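# Pack clothes and small items into suitcase, shut lid

## Task

Put the clothing and the small objects inside the suitcase, then close the suitcase lid.

## Robot and tools

Robot: two arms, left_arm and right_arm, each ending in a five-finger hand (left_arm has a left hand, right_arm a right hand). Base positions in the scene frame: left_arm (+0.037, +0.396, 0) m, right_arm (-0.041, -0.502, 0) m, both turned almost nothing about z. A camera stand sits behind the arms.

Scene frame: origin at table-top height halfway between the arms, +z up, +x outward over the table, left_arm on the +y side. Image sides do not match arm names. Reported hand positions, orientations (quat_wxyz) and velocities use this frame and may be off by a few centimetres.

Hand point: a point moving with each palm, about 0.05 m in front of it and 0.15 m from the wrist flange along the fingers. Its +z runs along the straight fingers, +y leaves the palm, +x crosses the palm away from the thumb on the right hand and toward the thumb on the left hand. Straight fingers extend 0.06-0.07 m past the point. A bracket on the little-finger side of the wrist can strike things, and with fingers level the wrist may hang up to 0.11 m (palm down) or 0.23 m (palm up) below the point and reach the table first.

Row layout (28 numbers, each in [-1, 1], always all 28 even if one arm moves): left dx, dy, dz, rx, ry, rz; left thumb_turn, thumb_bend, index, middle, ring, little; left force_limit, speed; then the same 14 for the right arm. The six pose numbers are an offset, not a pose: measured along the arm's own Hand target axes, from the Hand target at the start of that action or call. 1.0 equals 0.6 m of travel or 180 degrees; rx, ry, rz form one rotation vector. All rows in one action count from the same start, not from the row before, and a new call restarts from the current Hand target, so resending an offset moves again. Six zeros re-request the present Hand target. Orientation commands are clipped to within 32 degrees of the measured one per step.

Hand numbers are absolute finger targets: -1 open/straight, +1 closed. thumb_turn -1 places the thumb beside the palm, +1 opposite the fingers. force_limit maps -1..+1 to roughly 0..10 N at the fingertip (0..15 N for the two thumb motors); speed rises from near zero at -1 to full at +0.48 and stays full above. There is no 'no change' value: to keep a hand unchanged, repeat the last eight numbers you sent it (before any were sent, use its hand_measured six plus hand_force_limit and hand_speed). With the thumb opposed, the hand grips objects about 0.035-0.065 m thick, handles down to about 0.025 m. For gentle grips close with speed -0.94 or below. To tighten, raise force_limit and send a target more closed than hand_measured.

Tools:
- execute_actions(actions, cameras): actions is a list of actions; each action is a table of up to 15 rows, one per 1/30 s step, the last row held if shorter. Images come back only for an empty list or when cameras names them.
- move(target, speed, blend, stop_force, zero, blocking, cameras): target is one 28-number row or up to 15 rows, offsets all counted from the same Hand targets. Straight paths; speed in m/s, 0.002-3.6, default 0.25 (turns up to twice that in rad/s); blend in m rounds corners in a list; stop_force 3-120 N ends an arm's path when its wrist sensor feels that much push against its motion (unreliable when the hand turns, and not combinable with blocking=false); zero (default true) re-zeros before the move. Paths do not avoid obstacles or the other arm; avoid routing near an arm's own base.
- wait(seconds 0-10), stop() to brake a running move, zoom_image(camera, region [x0,y0,x1,y1], at most 504x504 pixels) on the newest image, show_instructions() for reference pages, zero_wrist_force(arm), finished_scene(scene=1) to end.
Cameras: cam_head_left, cam_head_right, cam_high, cam_low, cam_left_wrist, cam_right_wrist, each 896x504.

Results: per arm Hand target (the commanded pose the next offsets start from), end_effector_position in metres, quat, velocities, joint positions and torques, Wrist force/torque along the hand's own axes plus the peak since last shown, and hand_measured, hand_stopped_by (moving, target, force, stalled, fault), hand_load_n, all in hand-number order. A lost grip shows as hand_load_n dropping near 0. A move adds a 'move:' line: done, off_target, moving, held or fault, plus limits such as paced or held. done only means the arm reached its pose, not that nothing was touched. If a hand rests short of its Hand target, send the missing distance as an offset.

Avoid: contact torque at a joint limit or roughly 150 N outside force stops the arm for 10 s; arms are stiff, so commanding even slightly past a firm surface can fault. Approach contacts slowly, ideally with stop_force, and command back past the hand point to release a push. Don't let the arms or hands bump or grip each other. Don't drop items, release them while moving, slam, or strike heavy or fixed objects. Anything left off the table fails the task. Sustained loads or stretched, straining arms heat motors and can force a long stop. Occasional small pushes may shift loose objects.

Each tool is called after "Request:" by a JSON object that holds its "api" and its "payload".

Reference images:

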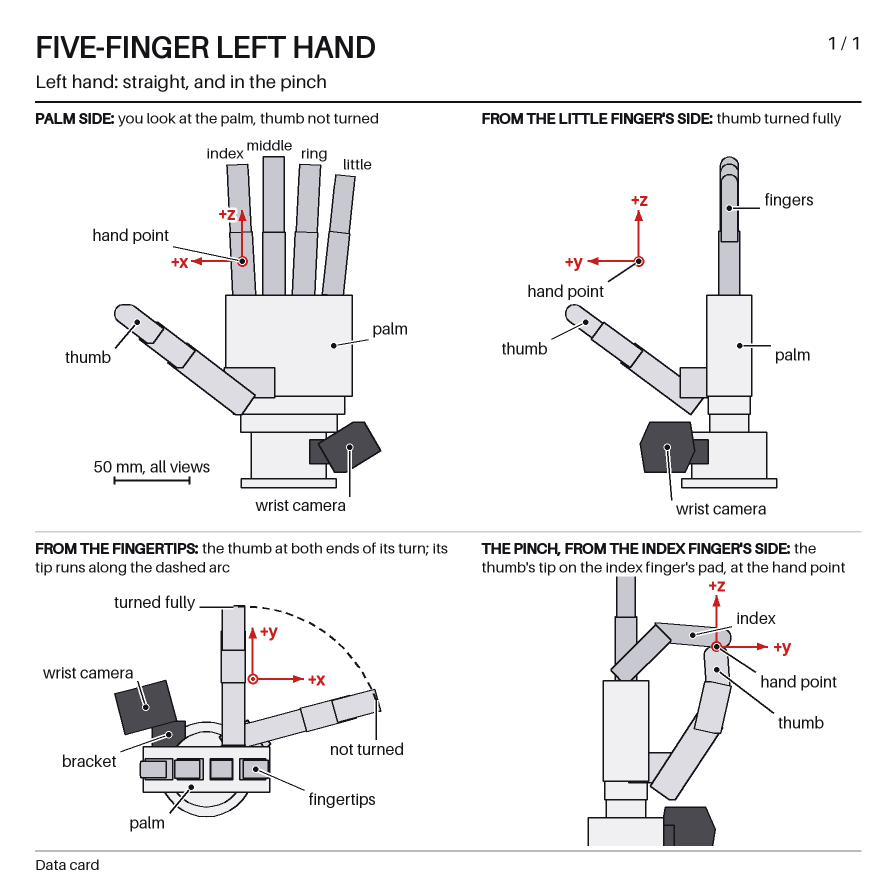

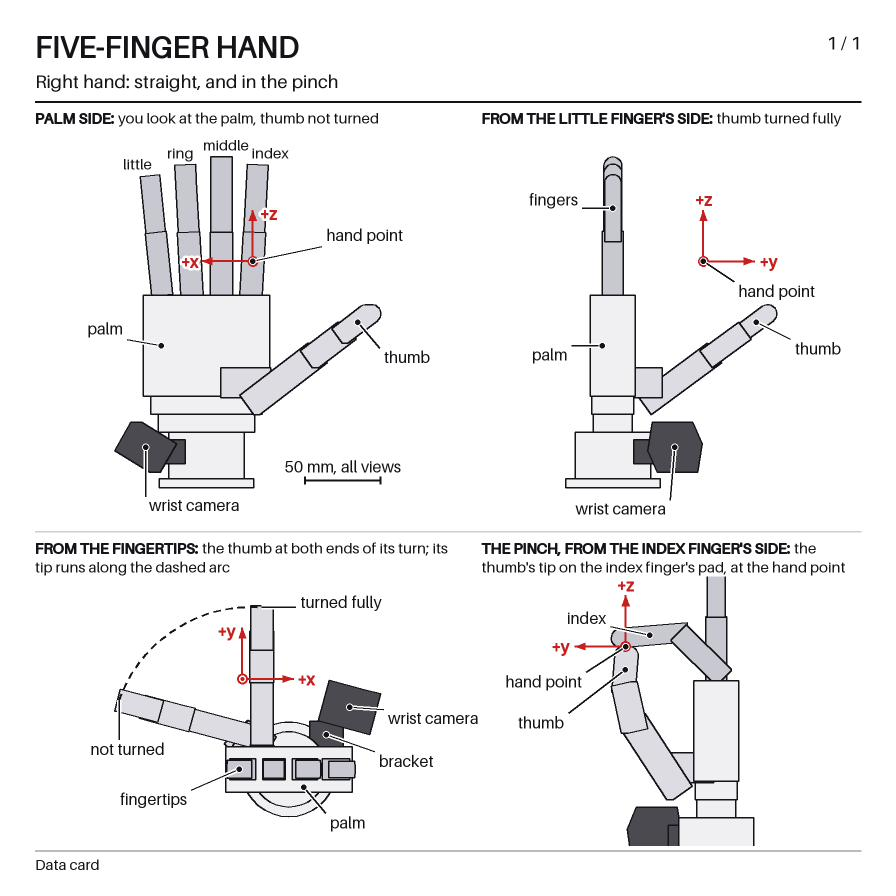

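## Session

Request:
{"api": "execute_actions", "payload": {"actions": []}}

Scene clock: 0.00 s.
left_arm: end_effector_position=(+0.1072, +0.0361, +0.1853) hand_measured=(-1.000, -1.000, -1.000, -1.000, -1.000, -1.000) hand_load_n=(+0.0, +0.0, +0.0, +0.0, +0.0, +0.0) hand_stopped_by=(target, target, target, target, target, target) hand_force_limit=0.00 hand_speed=-0.80 end_effector_quat_wxyz=(+0.002, +0.925, +0.379, +0.000) | right_arm: end_effector_position=(+0.5037, -0.1387, +0.2526) hand_measured=(-1.000, -1.000, -1.000, -1.000, -1.000, -1.000) hand_load_n=(+0.0, +0.0, +0.0, +0.0, +0.0, +0.0) hand_stopped_by=(target, target, target, target, target, target) hand_force_limit=0.00 hand_speed=-0.80 end_effector_quat_wxyz=(-0.085, +0.942, -0.232, +0.228)
Joint positions: left_arm=[1.982 -1.683 -1.849 1.964 -1.571 -0.355] | right_arm=[0.454 -0.767 0.54 1.332 1.732 -3.804]
Joint velocities: within noise
Joint torques (N m): no reading
Wrist force (N): no reading
Wrist torque (N m): no reading
Wrist force, peak (N): no reading
Hand target: left_arm +0.1072, +0.0361, +0.1853; +0.002, +0.925, +0.379, +0.000 | right_arm +0.5037, -0.1387, +0.2526; -0.085, +0.942, -0.232, +0.228

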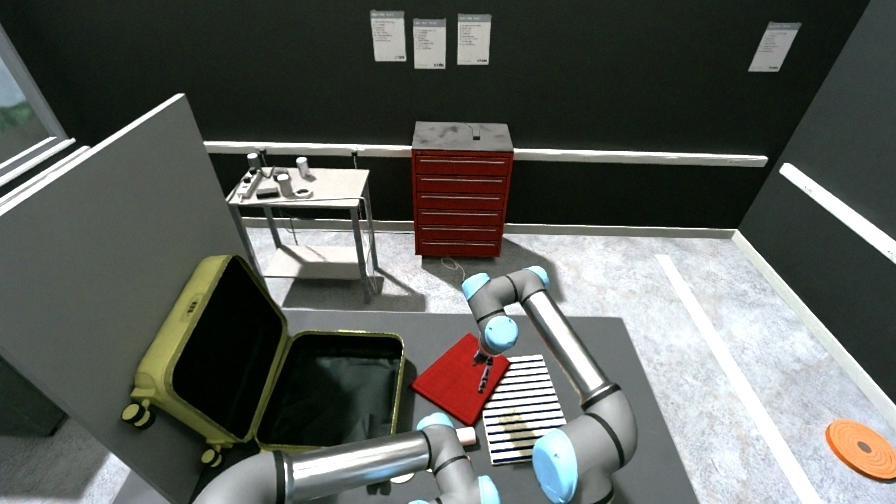

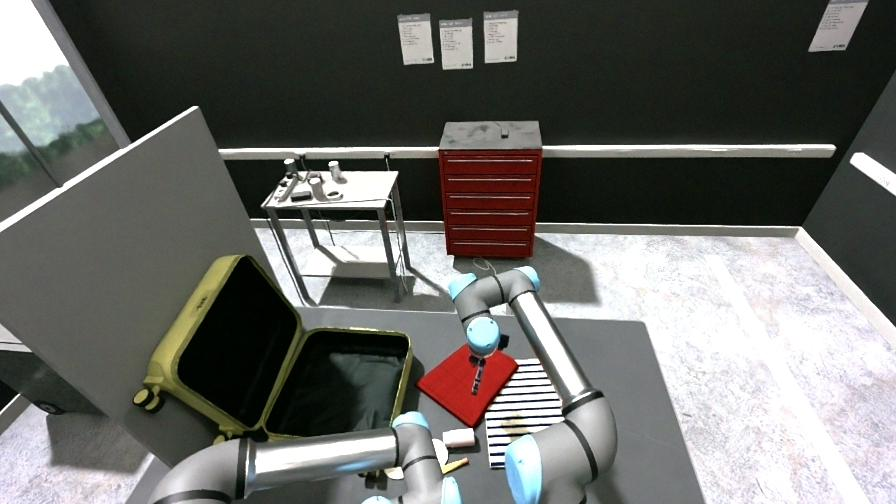

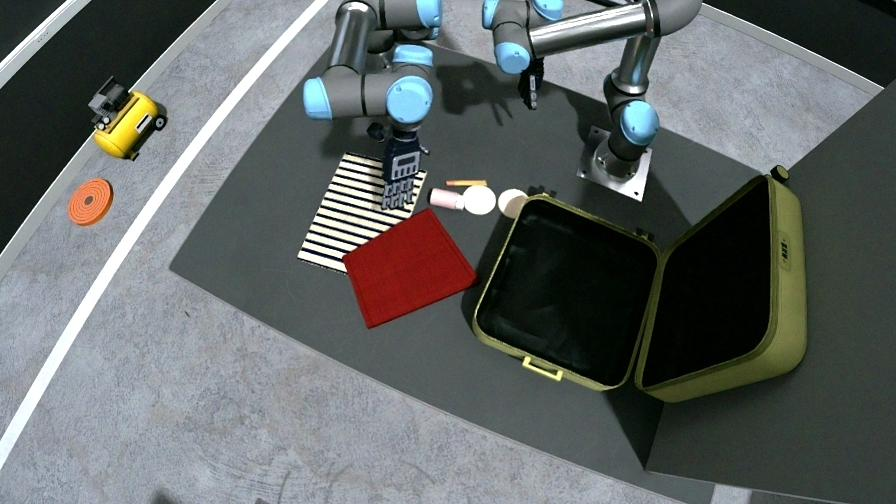

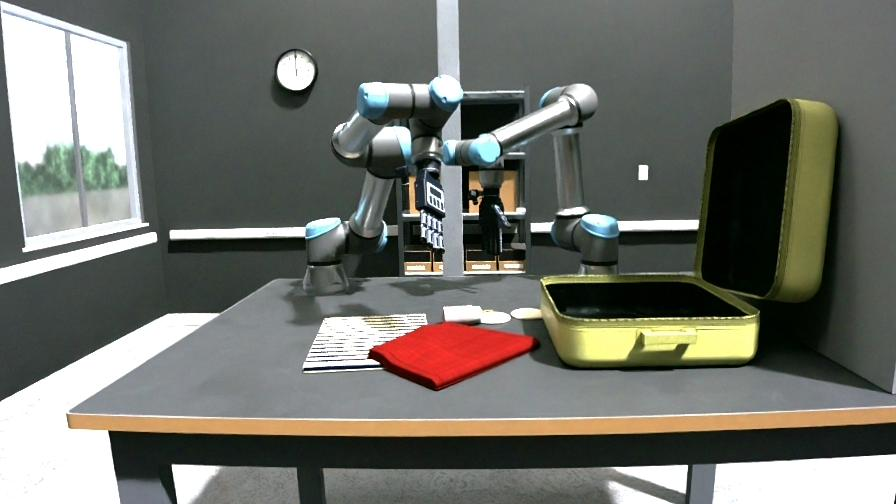

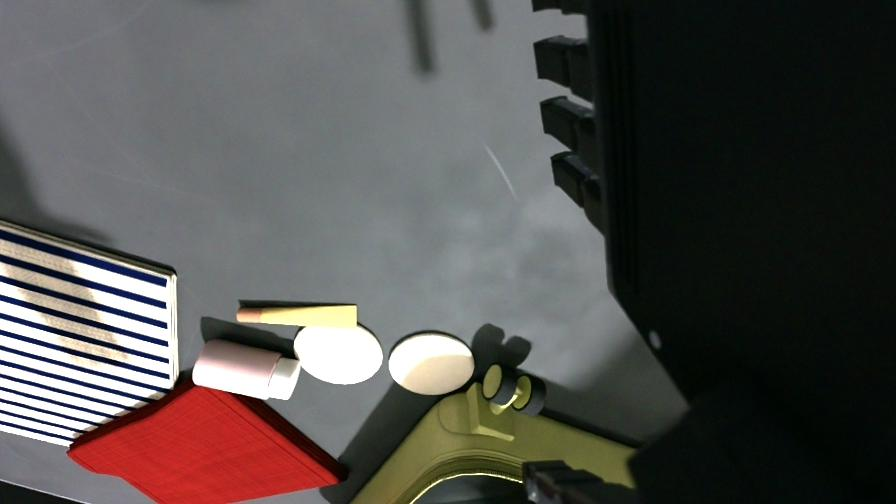

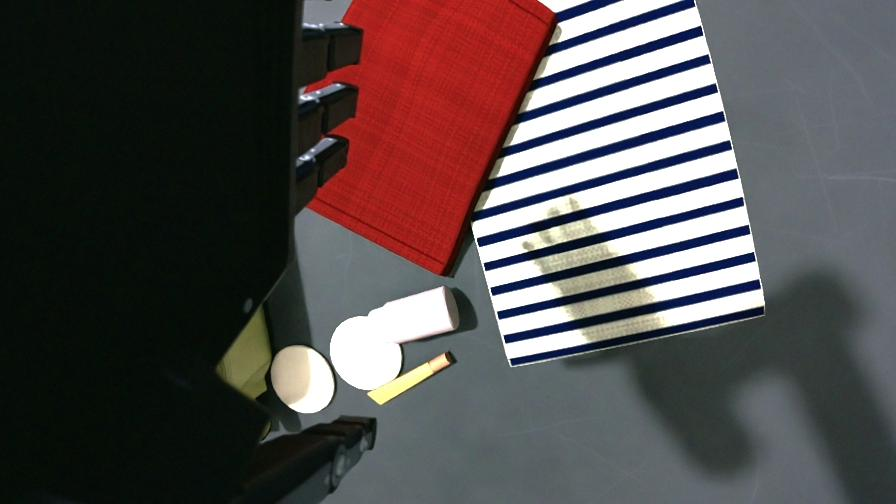

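Request:
{"api": "zoom_image", "payload": {"camera": "cam_high", "region": [280, 120, 580, 340]}}

Request:
{"api": "zoom_image", "payload": {"camera": "cam_high", "region": [440, 140, 840, 420]}}

Request:
{"api": "zoom_image", "payload": {"camera": "cam_low", "region": [290, 260, 590, 400]}}

Request:
{"api": "zoom_image", "payload": {"camera": "cam_left_wrist", "region": [150, 250, 570, 504]}}

Request:
{"api": "zoom_image", "payload": {"camera": "cam_right_wrist", "region": [220, 240, 520, 450]}}

Scaled by 1.680.

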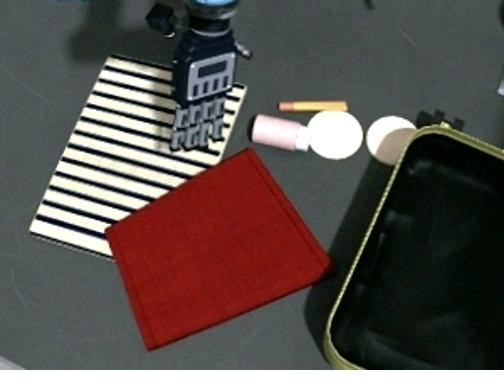

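Scaled by 1.260.

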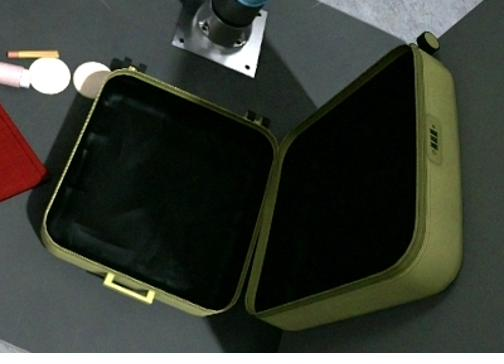

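Scaled by 1.680.

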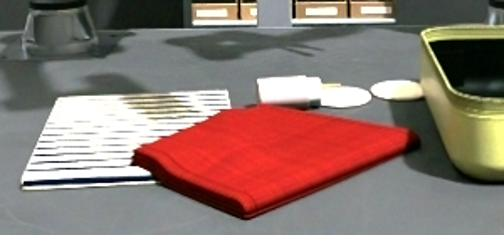

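Scaled by 1.200.

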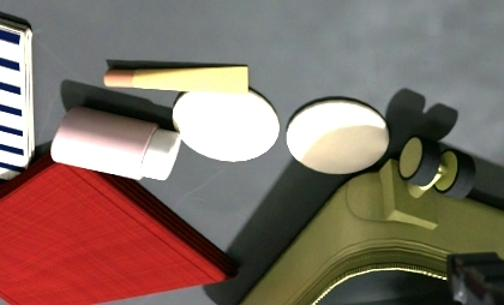

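Scaled by 1.680.

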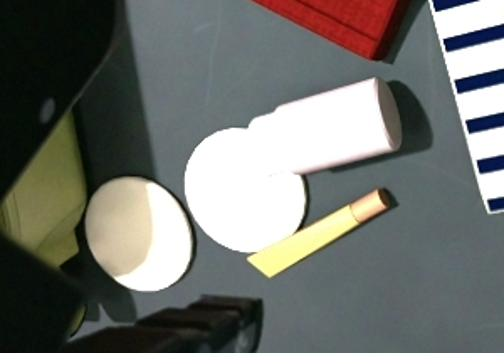

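Request:
{"api": "move", "payload": {"target": [0.2457, 0.2089, -0.1917, 0.121, 0.290, 0.700, 1, -1, -1, -1, -1, -1, 0.0, 0.0, 0.033, 0.4325, -0.399, 0, 0, 0, 1, -1, -1, -1, -1, -1, 0.0, 0.0], "cameras": ["all"]}}

Scene clock: 51.77 s.
left_arm: end_effector_position=(+0.3000, +0.0507, +0.3007) hand_measured=(+1.000, -1.000, -1.000, -1.000, -1.000, -1.000) hand_load_n=(+0.0, +0.0, +0.0, +0.0, +0.0, +0.0) hand_stopped_by=(target, target, target, target, target, target) hand_force_limit=0.00 hand_speed=0.00 end_effector_quat_wxyz=(-0.270, +0.654, -0.652, +0.272) end_effector_velocity=(+0.001, +0.001, +0.001) end_effector_angular_velocity=(+0.004, -0.002, -0.002) | right_arm: end_effector_position=(+0.3039, -0.3892, +0.4022) hand_measured=(+1.000, -1.000, -1.000, -1.000, -1.000, -1.000) hand_load_n=(+0.0, +0.0, +0.0, +0.0, +0.0, +0.0) hand_stopped_by=(target, target, target, target, target, target) hand_force_limit=0.00 hand_speed=0.00 end_effector_quat_wxyz=(-0.085, +0.942, -0.232, +0.228)
Joint positions: left_arm=[2.352 -1.572 -1.594 2.217 -2.089 2.531] | right_arm=[0.002 -1.596 1.311 1.366 1.522 -4.205]
Joint velocities: left_arm=[0 0 0.001 0 -0.002 0.005] | right_arm=[within noise]
Joint torques (N m): left_arm=[-10.72 10.13 12.32 -2.77 -2.34 2.55] | right_arm=[4.84 -13.65 -22.93 -1.02 2.01 0.79]
Wrist force (N): left_arm=[0.0 -1.0 -0.2] | right_arm=[0.2 0.0 0.1]
Wrist torque (N m): left_arm=[-0.12 -0.01 -0.16] | right_arm=[0.00 -0.05 0.04]
Wrist force, peak (N): left_arm=[0.1 -1.4 -0.1] | right_arm=[0.1 0.6 -0.7]
Hand target: left_arm +0.3000, +0.0507, +0.3006; -0.270, +0.654, -0.652, +0.272 | right_arm +0.3039, -0.3892, +0.4022; -0.085, +0.942, -0.232, +0.228
Off the commanded pose: left_arm 0.000 m, 0 deg | right_arm 0.000 m, 0 deg.
move: done

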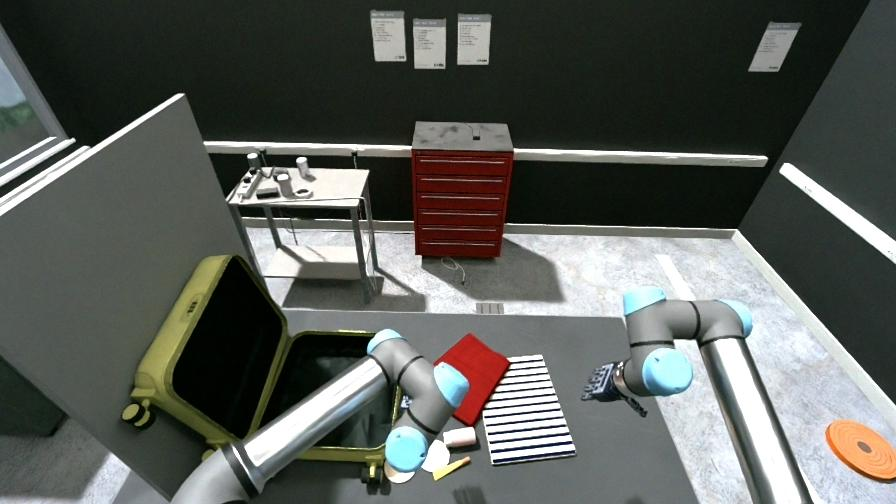

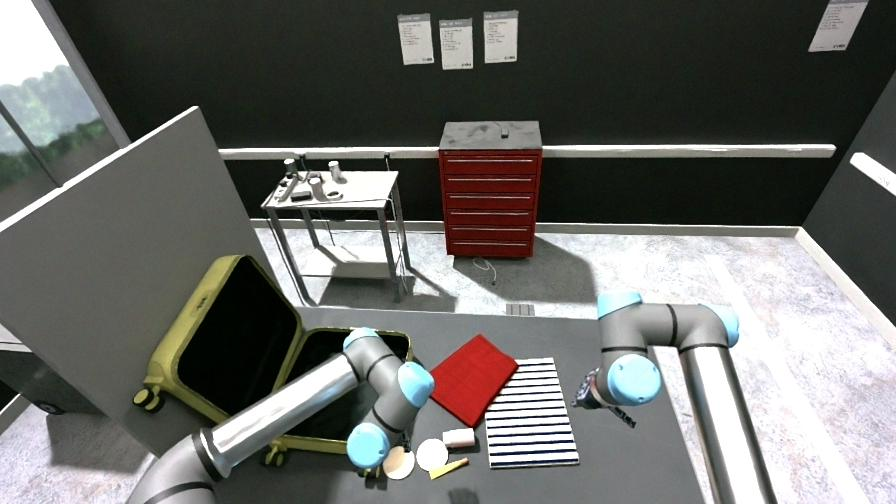

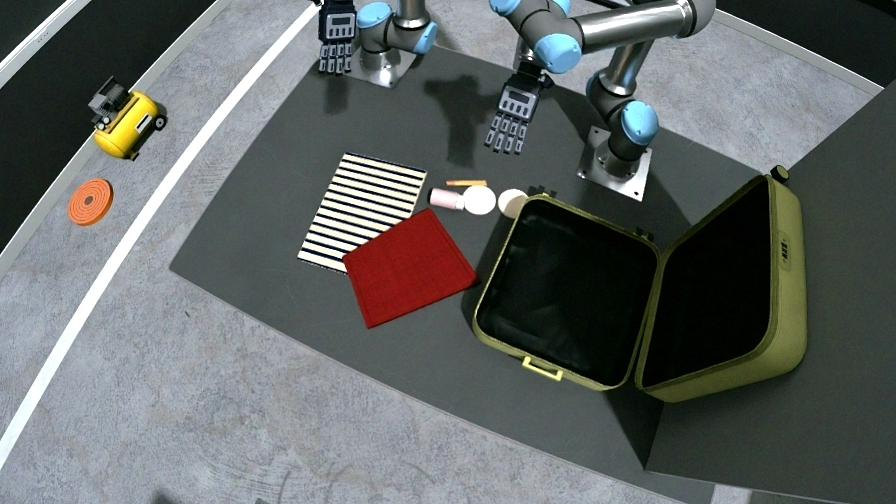

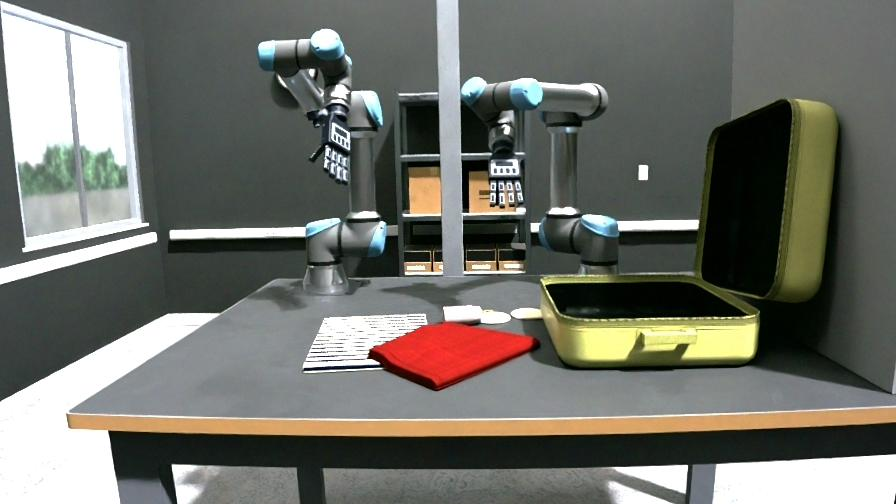

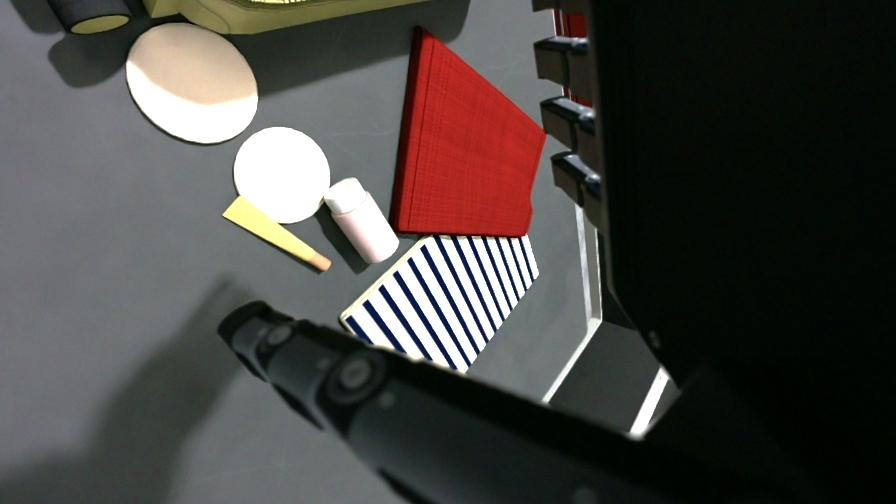

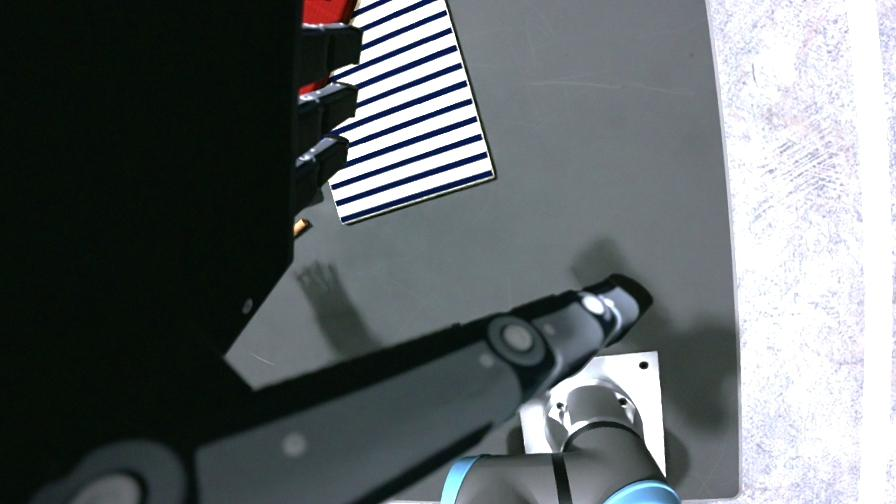

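Request:
{"api": "zoom_image", "payload": {"camera": "cam_left_wrist", "region": [480, 0, 700, 250]}}

Request:
{"api": "zoom_image", "payload": {"camera": "cam_left_wrist", "region": [180, 260, 580, 504]}}

Scaled by 2.016.

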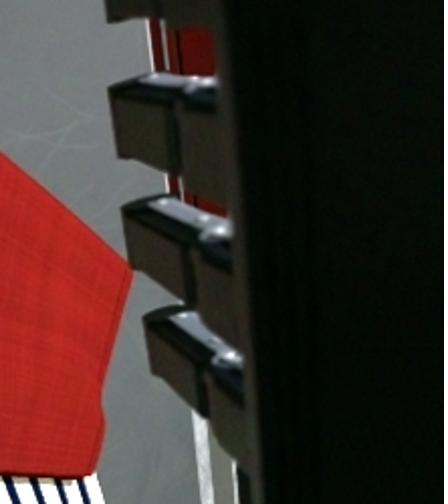

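Scaled by 1.260.

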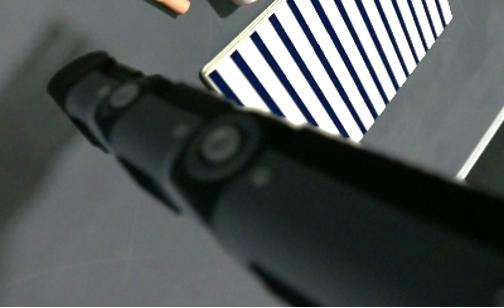

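Request:
{"api": "zoom_image", "payload": {"camera": "cam_left_wrist", "region": [200, 0, 600, 300]}}

Request:
{"api": "zoom_image", "payload": {"camera": "cam_low", "region": [280, 290, 560, 400]}}

Request:
{"api": "zoom_image", "payload": {"camera": "cam_head_right", "region": [320, 310, 620, 504]}}

Request:
{"api": "zoom_image", "payload": {"camera": "cam_high", "region": [290, 140, 550, 340]}}

Scaled by 1.260.

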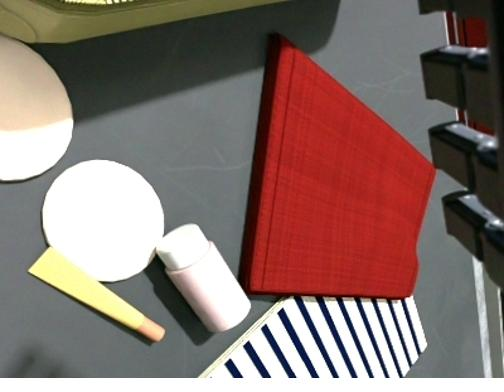

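Scaled by 1.800.

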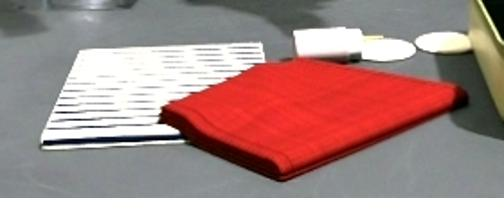

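Scaled by 1.680.

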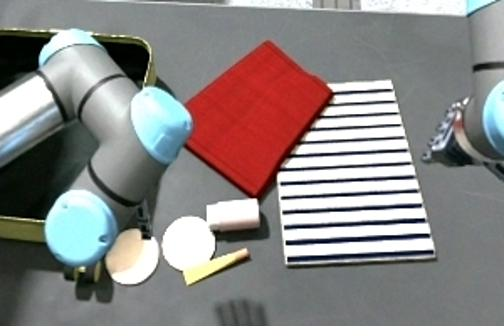

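Scaled by 1.938.

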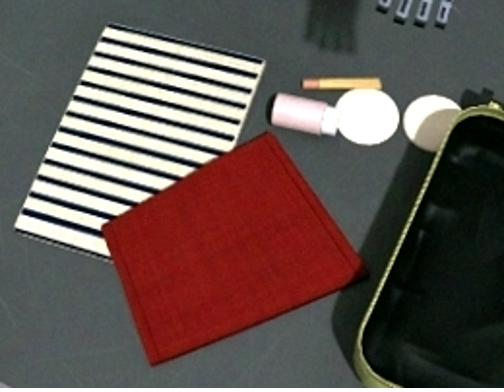

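Request:
{"api": "move", "payload": {"target": [0.1762, 0.0655, 0.2658, 0, 0, 0, 1, -1, -1, -1, -1, -1, 0.0, 0.0, 0, 0, 0, 0, 0, 0, 1, -1, -1, -1, -1, -1, 0.0, 0.0], "cameras": ["cam_left_wrist", "cam_low", "cam_high"]}}

Scene clock: 80.87 s.
left_arm: end_effector_position=(+0.3852, -0.0555, +0.1607) hand_measured=(+1.000, -1.000, -1.000, -1.000, -1.000, -1.000) hand_load_n=(+0.0, +0.0, +0.0, +0.0, +0.0, +0.0) hand_stopped_by=(target, target, target, target, target, target) hand_force_limit=0.00 hand_speed=0.00 end_effector_quat_wxyz=(-0.270, +0.654, -0.652, +0.272) | right_arm: end_effector_position=(+0.3039, -0.3892, +0.4022) hand_measured=(+1.000, -1.000, -1.000, -1.000, -1.000, -1.000) hand_load_n=(+0.0, +0.0, +0.0, +0.0, +0.0, +0.0) hand_stopped_by=(target, target, target, target, target, target) hand_force_limit=0.00 hand_speed=0.00 end_effector_quat_wxyz=(-0.085, +0.942, -0.232, +0.228)
Joint positions: left_arm=[2.317 -1.958 -1.494 2.485 -2.109 2.498] | right_arm=[0.002 -1.596 1.311 1.366 1.522 -4.205]
Joint torques (N m): left_arm=[11.31 26.09 18.97 0.26 -0.06 2.64] | right_arm=[10.18 -9.44 -23.25 -0.67 2.04 -1.51]
Wrist force (N): left_arm=[0.3 -0.9 -0.1] | right_arm=[0.3 0.3 0.1]
Wrist torque (N m): left_arm=[-0.11 -0.05 -0.07] | right_arm=[0.05 -0.06 0.05]
Wrist force, peak (N): left_arm=[-1.0 -1.5 -1.8] | right_arm=[0.4 0.0 -0.2]
Hand target: left_arm +0.3853, -0.0555, +0.1606; -0.270, +0.654, -0.652, +0.272 | right_arm +0.3039, -0.3892, +0.4022; -0.085, +0.942, -0.232, +0.228
Off the commanded pose: left_arm 0.000 m, 0 deg | right_arm 0.000 m, 0 deg.
move: done
Images, in order (width x height): cam_high 896x504, cam_low 896x504, cam_left_wrist 896x504.

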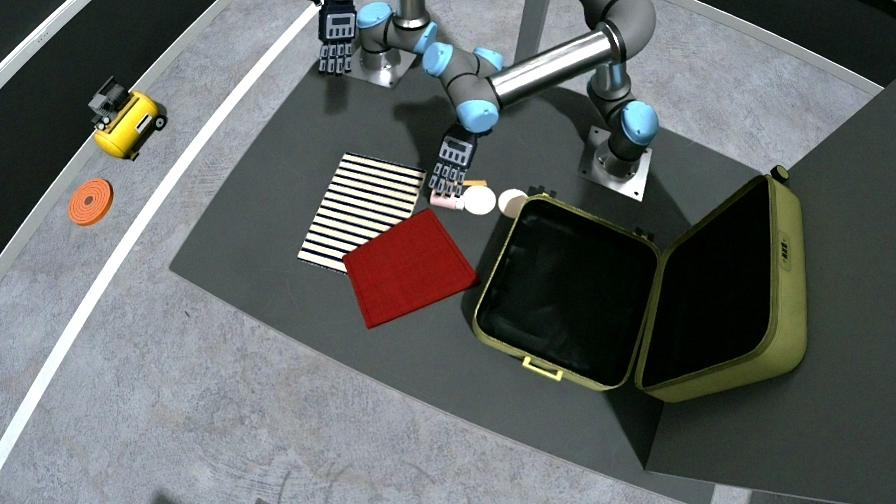

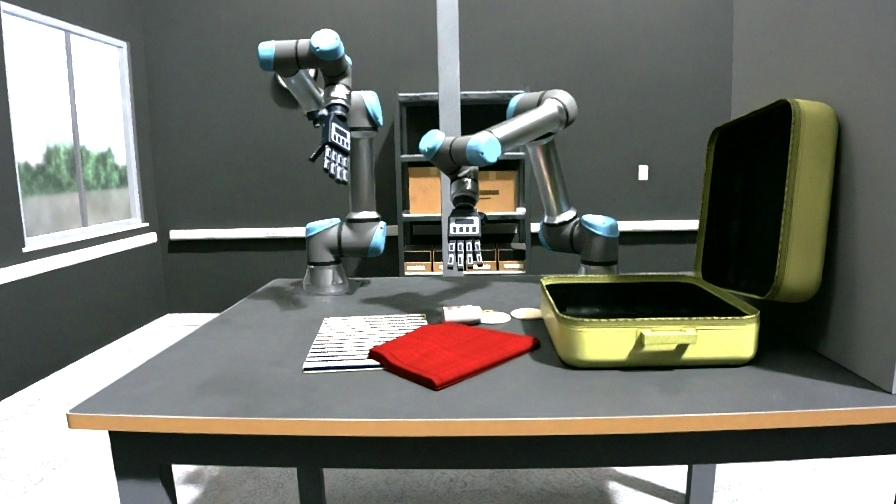

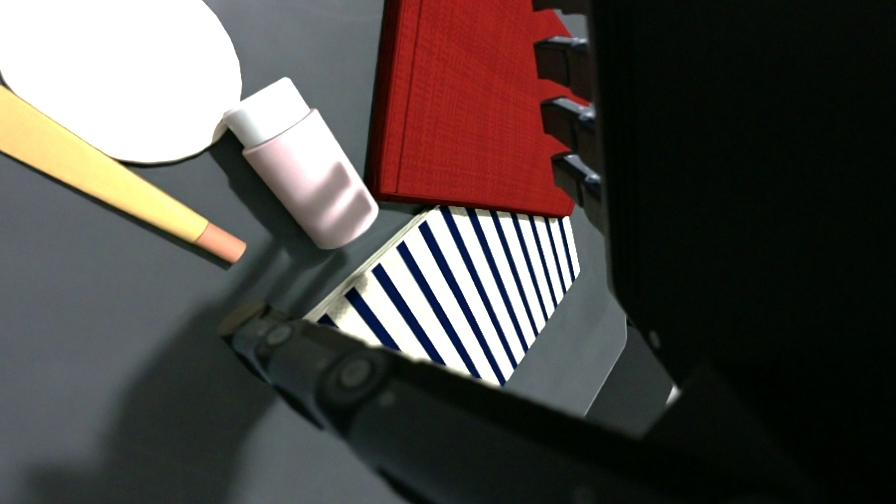

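Request:
{"api": "move", "payload": {"target": [-0.0125, 0.067, 0.0996, 0, 0, 0, 1, -0.8, -0.35, -0.35, -0.35, -0.35, 0.0, 0.0, 0, 0, 0, 0, 0, 0, 1, -1, -1, -1, -1, -1, 0.0, 0.0], "cameras": ["cam_left_wrist", "cam_low", "cam_high"], "speed": 0.15}}

Scene clock: 87.20 s.
left_arm: end_effector_position=(+0.3993, -0.0483, +0.0899) hand_measured=(+1.000, -0.800, -0.350, -0.350, -0.350, -0.350) hand_load_n=(+0.0, +0.0, +0.0, +0.0, +0.0, +0.0) hand_stopped_by=(target, target, target, target, target, target) hand_force_limit=0.00 hand_speed=0.00 end_effector_quat_wxyz=(-0.270, +0.654, -0.652, +0.272) | right_arm: end_effector_position=(+0.3039, -0.3892, +0.4022) hand_measured=(+1.000, -1.000, -1.000, -1.000, -1.000, -1.000) hand_load_n=(+0.0, +0.0, +0.0, +0.0, +0.0, +0.0) hand_stopped_by=(target, target, target, target, target, target) hand_force_limit=0.00 hand_speed=0.00 end_effector_quat_wxyz=(-0.085, +0.942, -0.232, +0.228)
Joint positions: left_arm=[2.35 -2.019 -1.595 2.664 -2.09 2.529] | right_arm=[0.002 -1.596 1.311 1.366 1.522 -4.205]
Joint torques (N m): left_arm=[-11.2 47.75 15.28 0.77 -2.98 -2.47] | right_arm=[9.16 -9.65 -22.92 -0.44 2.04 0.11]
Wrist force (N): left_arm=[0.3 -1.0 0.0] | right_arm=[0.2 0.3 0.0]
Wrist torque (N m): left_arm=[-0.12 -0.05 -0.15] | right_arm=[0.07 -0.04 0.04]
Wrist force, peak (N): left_arm=[0.4 -2.0 -1.2] | right_arm=[0.1 0.5 0.2]
Hand target: left_arm +0.3992, -0.0483, +0.0899; -0.270, +0.654, -0.652, +0.272 | right_arm +0.3039, -0.3892, +0.4022; -0.085, +0.942, -0.232, +0.228
Off the commanded pose: left_arm 0.000 m, 0 deg | right_arm 0.000 m, 0 deg.
move: done
Images, in order (width x height): cam_high 896x504, cam_low 896x504, cam_left_wrist 896x504.

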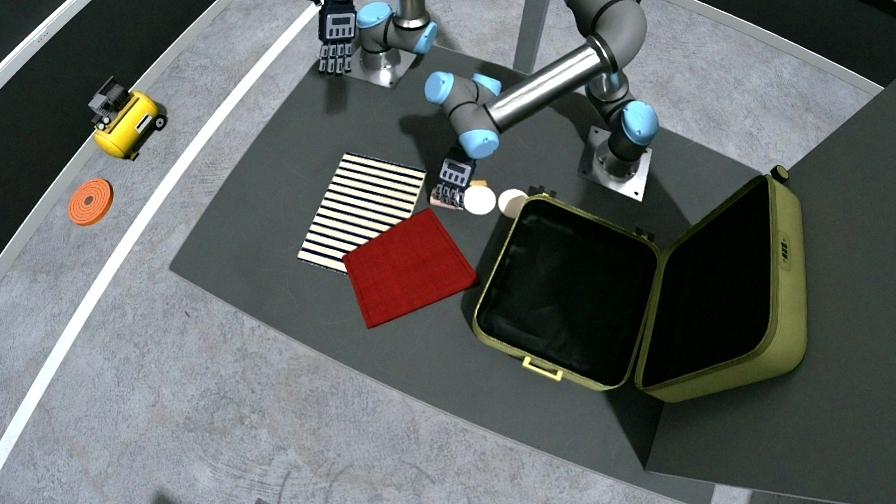

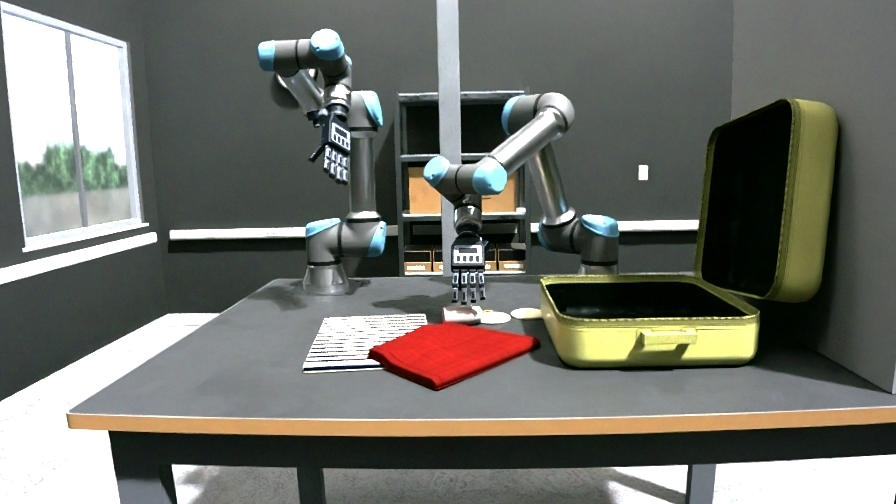

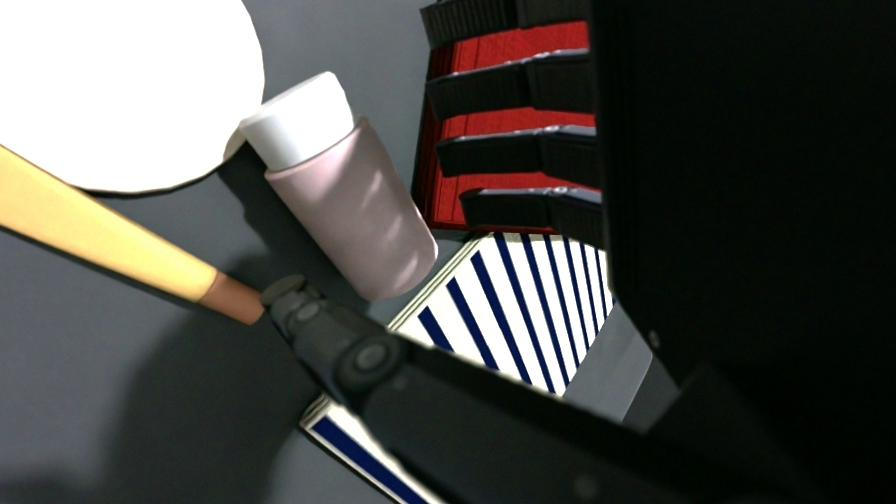

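Request:
{"api": "move", "payload": {"target": [0, 0.0648, 0.0695, 0, 0, 0, 1, -0.8, -0.35, -0.35, -0.35, -0.35, 0.0, 0.0, 0, 0, 0, 0, 0, 0, 1, -1, -1, -1, -1, -1, 0.0, 0.0], "cameras": ["cam_left_wrist", "cam_low"], "speed": 0.06, "stop_force": 6}}

Scene clock: 92.10 s.
left_arm: end_effector_position=(+0.4013, -0.0485, +0.0330) hand_measured=(+1.000, -0.800, -0.350, -0.350, -0.350, -0.350) hand_load_n=(+0.0, +0.0, +0.0, +0.0, +0.0, +0.0) hand_stopped_by=(target, target, target, target, target, target) hand_force_limit=0.00 hand_speed=0.00 end_effector_quat_wxyz=(-0.270, +0.654, -0.652, +0.272) | right_arm: end_effector_position=(+0.3039, -0.3892, +0.4022) hand_measured=(+1.000, -1.000, -1.000, -1.000, -1.000, -1.000) hand_load_n=(+0.0, +0.0, +0.0, +0.0, +0.0, +0.0) hand_stopped_by=(target, target, target, target, target, target) hand_force_limit=0.00 hand_speed=0.00 end_effector_quat_wxyz=(-0.085, +0.942, -0.232, +0.228)
Joint positions: left_arm=[2.353 -2.089 -1.652 2.793 -2.089 2.532] | right_arm=[0.002 -1.596 1.311 1.366 1.522 -4.205]
Joint torques (N m): left_arm=[4.13 54.21 21.53 -1.46 0.06 1.11] | right_arm=[8.43 -9.63 -23.73 -0.14 1.95 1.78]
Wrist force (N): left_arm=[0.0 -0.9 0.1] | right_arm=[0.0 0.2 -0.2]
Wrist torque (N m): left_arm=[-0.11 -0.01 -0.19] | right_arm=[0.06 -0.01 0.03]
Wrist force, peak (N): left_arm=[-0.1 -1.7 -0.3] | right_arm=[-0.1 0.5 0.1]
Hand target: left_arm +0.4013, -0.0486, +0.0330; -0.270, +0.654, -0.652, +0.272 | right_arm +0.3039, -0.3892, +0.4022; -0.085, +0.942, -0.232, +0.228
Off the commanded pose: left_arm 0.000 m, 0 deg | right_arm 0.000 m, 0 deg.
move: done
Images, in order (width x height): cam_low 896x504, cam_left_wrist 896x504.

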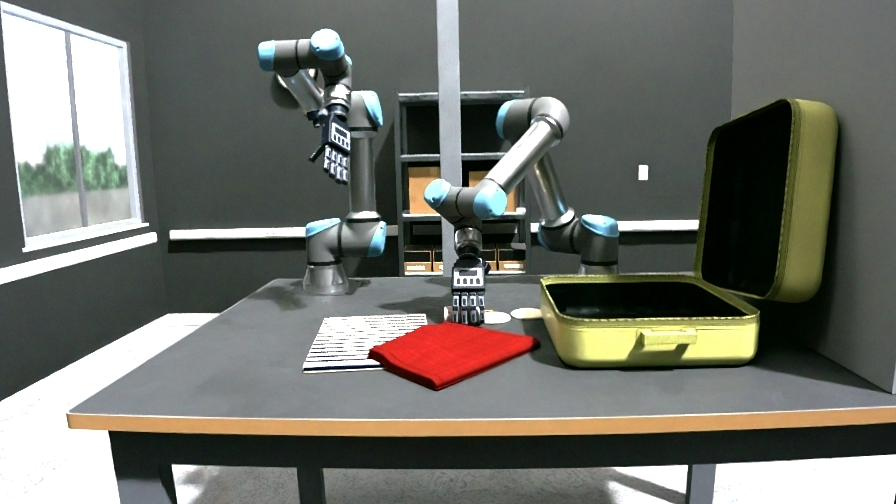

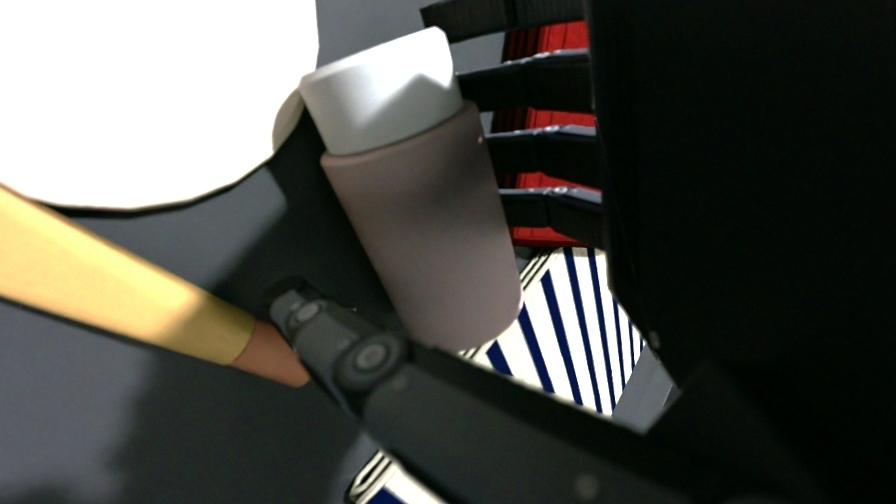

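Request:
{"api": "execute_actions", "payload": {"actions": [[[0,0,0,0,0,0, 1,-0.2,0.1,0.1,-0.35,-0.35,-0.5,-0.85, 0,0,0,0,0,0, 1,-1,-1,-1,-1,-1,0,0]],[[0,0,0,0,0,0, 1,-0.2,0.1,0.1,-0.35,-0.35,-0.5,-0.85, 0,0,0,0,0,0, 1,-1,-1,-1,-1,-1,0,0]],[[0,0,0,0,0,0, 1,-0.2,0.1,0.1,-0.35,-0.35,-0.5,-0.85, 0,0,0,0,0,0, 1,-1,-1,-1,-1,-1,0,0]]], "cameras": ["cam_left_wrist"]}}

Scene clock: 98.53 s.
left_arm: end_effector_position=(+0.4013, -0.0486, +0.0330) hand_measured=(+1.000, -0.676, -0.076, -0.116, -0.350, -0.350) hand_load_n=(+0.0, +6.5, +6.5, +1.0, +0.0, +0.0) hand_stopped_by=(target, force, force, force, target, target) hand_force_limit=-0.50 hand_speed=-0.85 end_effector_quat_wxyz=(-0.270, +0.654, -0.652, +0.272) | right_arm: end_effector_position=(+0.3039, -0.3892, +0.4022) hand_measured=(+1.000, -1.000, -1.000, -1.000, -1.000, -1.000) hand_load_n=(+0.0, +0.0, +0.0, +0.0, +0.0, +0.0) hand_stopped_by=(target, target, target, target, target, target) hand_force_limit=0.00 hand_speed=0.00 end_effector_quat_wxyz=(-0.085, +0.942, -0.232, +0.228)
Joint positions: left_arm=[2.353 -2.089 -1.652 2.793 -2.089 2.532] | right_arm=[0.002 -1.596 1.311 1.366 1.522 -4.205]
Joint torques (N m): left_arm=[-8.44 53.74 20.3 1.27 -2.62 -2.48] | right_arm=[7.82 -9.99 -23.43 0.09 2.05 1.68]
Wrist force (N): left_arm=[-0.1 -0.9 0.3] | right_arm=[0.0 -0.1 0.1]
Wrist torque (N m): left_arm=[-0.12 0.01 -0.19] | right_arm=[0.00 -0.03 0.03]
Wrist force, peak (N): left_arm=[0.0 -1.3 0.1] | right_arm=[-0.3 0.3 0.3]
Hand target: left_arm +0.4013, -0.0486, +0.0330; -0.270, +0.654, -0.652, +0.272 | right_arm +0.3039, -0.3892, +0.4022; -0.085, +0.942, -0.232, +0.228
Off the commanded pose: left_arm 0.000 m, 0 deg | right_arm 0.000 m, 0 deg.
Step readings (end_effector_position of left_arm | right_arm):
0: (+0.4013, -0.0486, +0.0330) | (+0.3039, -0.3892, +0.4022)
1: (+0.4013, -0.0486, +0.0330) | (+0.3039, -0.3892, +0.4022)
2: (+0.4013, -0.0486, +0.0330) | (+0.3039, -0.3892, +0.4022)
4: (+0.4013, -0.0486, +0.0330) | (+0.3039, -0.3892, +0.4022)
8: (+0.4013, -0.0486, +0.0330) | (+0.3039, -0.3892, +0.4022)
15: (+0.4013, -0.0486, +0.0330) | (+0.3039, -0.3892, +0.4022)
16: (+0.4013, -0.0486, +0.0330) | (+0.3039, -0.3892, +0.4022)
17: (+0.4013, -0.0486, +0.0330) | (+0.3039, -0.3892, +0.4022)
19: (+0.4013, -0.0486, +0.0330) | (+0.3039, -0.3892, +0.4022)
23: (+0.4013, -0.0486, +0.0330) | (+0.3039, -0.3892, +0.4022)
30: (+0.4013, -0.0486, +0.0330) | (+0.3039, -0.3892, +0.4022)
31: (+0.4013, -0.0486, +0.0330) | (+0.3039, -0.3892, +0.4022)
32: (+0.4013, -0.0486, +0.0330) | (+0.3039, -0.3892, +0.4022)
34: (+0.4013, -0.0486, +0.0330) | (+0.3039, -0.3892, +0.4022)
38: (+0.4013, -0.0486, +0.0330) | (+0.3039, -0.3892, +0.4022)
45: (+0.4013, -0.0486, +0.0330) | (+0.3039, -0.3892, +0.4022)
Images, in order (width x height): cam_left_wrist 896x504.

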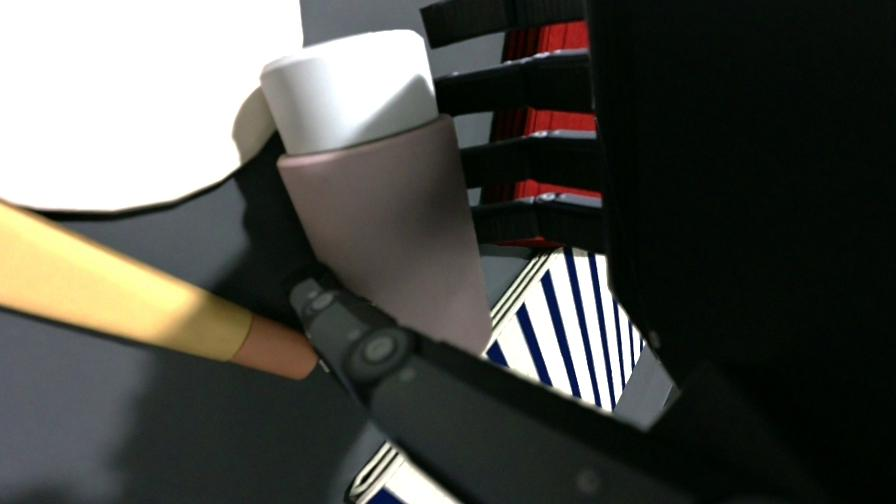

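Request:
{"api": "execute_actions", "payload": {"actions": [[[0,0,0,0,0,0, 1,-0.2,0.1,0.15,0.1,-0.35,-0.5,-0.92, 0,0,0,0,0,0, 1,-1,-1,-1,-1,-1,0,0]],[[0,0,0,0,0,0, 1,-0.2,0.1,0.15,0.1,-0.35,-0.5,-0.92, 0,0,0,0,0,0, 1,-1,-1,-1,-1,-1,0,0]],[[0,0,0,0,0,0, 1,-0.2,0.1,0.15,0.1,-0.35,-0.5,-0.92, 0,0,0,0,0,0, 1,-1,-1,-1,-1,-1,0,0]]], "cameras": ["cam_left_wrist"]}}

Scene clock: 101.87 s.
left_arm: end_effector_position=(+0.4013, -0.0486, +0.0330) hand_measured=(+1.000, -0.676, -0.076, -0.110, -0.112, -0.350) hand_load_n=(+3.0, +8.5, +4.5, +1.0, +4.0, +0.0) hand_stopped_by=(target, force, force, force, force, target) hand_force_limit=-0.50 hand_speed=-0.92 end_effector_quat_wxyz=(-0.270, +0.654, -0.652, +0.272) | right_arm: end_effector_position=(+0.3039, -0.3892, +0.4022) hand_measured=(+1.000, -1.000, -1.000, -1.000, -1.000, -1.000) hand_load_n=(+0.0, +0.0, +0.0, +0.0, +0.0, +0.0) hand_stopped_by=(target, target, target, target, target, target) hand_force_limit=0.00 hand_speed=0.00 end_effector_quat_wxyz=(-0.085, +0.942, -0.232, +0.228)
Joint positions: left_arm=[2.353 -2.089 -1.652 2.793 -2.089 2.532] | right_arm=[0.002 -1.596 1.311 1.366 1.522 -4.205]
Joint torques (N m): left_arm=[-8.82 53.27 18.61 1.26 -2.53 -2.38] | right_arm=[8 -11.02 -23.31 0.32 2.05 1.67]
Wrist force (N): left_arm=[-0.1 -0.9 0.3] | right_arm=[0.2 0.1 -0.1]
Wrist torque (N m): left_arm=[-0.10 0.01 -0.19] | right_arm=[0.04 -0.04 0.04]
Wrist force, peak (N): left_arm=[-0.1 -1.2 0.2] | right_arm=[-0.1 0.3 -0.5]
Hand target: left_arm +0.4013, -0.0486, +0.0330; -0.270, +0.654, -0.652, +0.272 | right_arm +0.3039, -0.3892, +0.4022; -0.085, +0.942, -0.232, +0.228
Off the commanded pose: left_arm 0.000 m, 0 deg | right_arm 0.000 m, 0 deg.
Step readings (end_effector_position of left_arm | right_arm):
0: (+0.4013, -0.0486, +0.0330) | (+0.3039, -0.3892, +0.4022)
1: (+0.4013, -0.0486, +0.0330) | (+0.3039, -0.3892, +0.4022)
2: (+0.4013, -0.0486, +0.0330) | (+0.3039, -0.3892, +0.4022)
4: (+0.4013, -0.0486, +0.0330) | (+0.3039, -0.3892, +0.4022)
8: (+0.4013, -0.0486, +0.0330) | (+0.3039, -0.3892, +0.4022)
15: (+0.4013, -0.0486, +0.0330) | (+0.3039, -0.3892, +0.4022)
16: (+0.4013, -0.0486, +0.0330) | (+0.3039, -0.3892, +0.4022)
17: (+0.4013, -0.0486, +0.0330) | (+0.3039, -0.3892, +0.4022)
19: (+0.4013, -0.0486, +0.0330) | (+0.3039, -0.3892, +0.4022)
23: (+0.4013, -0.0486, +0.0330) | (+0.3039, -0.3892, +0.4022)
30: (+0.4013, -0.0486, +0.0330) | (+0.3039, -0.3892, +0.4022)
31: (+0.4013, -0.0486, +0.0330) | (+0.3039, -0.3892, +0.4022)
32: (+0.4013, -0.0486, +0.0330) | (+0.3039, -0.3892, +0.4022)
34: (+0.4013, -0.0486, +0.0330) | (+0.3039, -0.3892, +0.4022)
38: (+0.4013, -0.0486, +0.0330) | (+0.3039, -0.3892, +0.4022)
45: (+0.4013, -0.0486, +0.0330) | (+0.3039, -0.3892, +0.4022)
Images, in order (width x height): cam_left_wrist 896x504.

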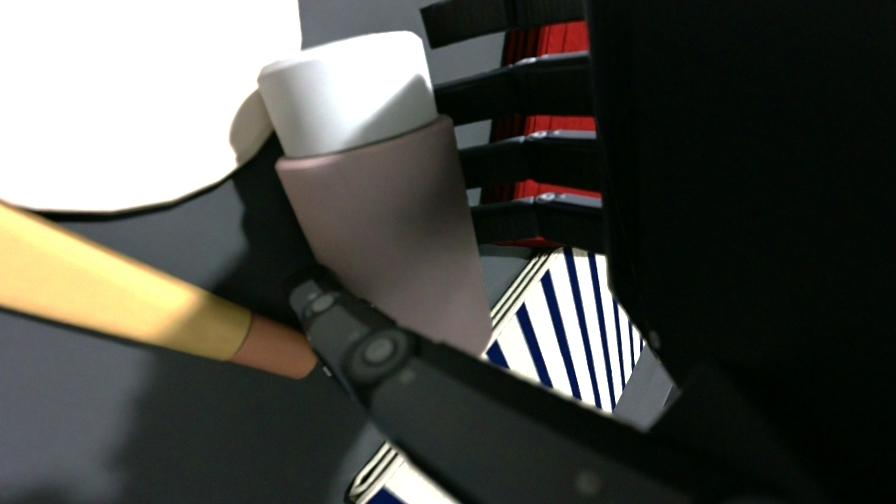

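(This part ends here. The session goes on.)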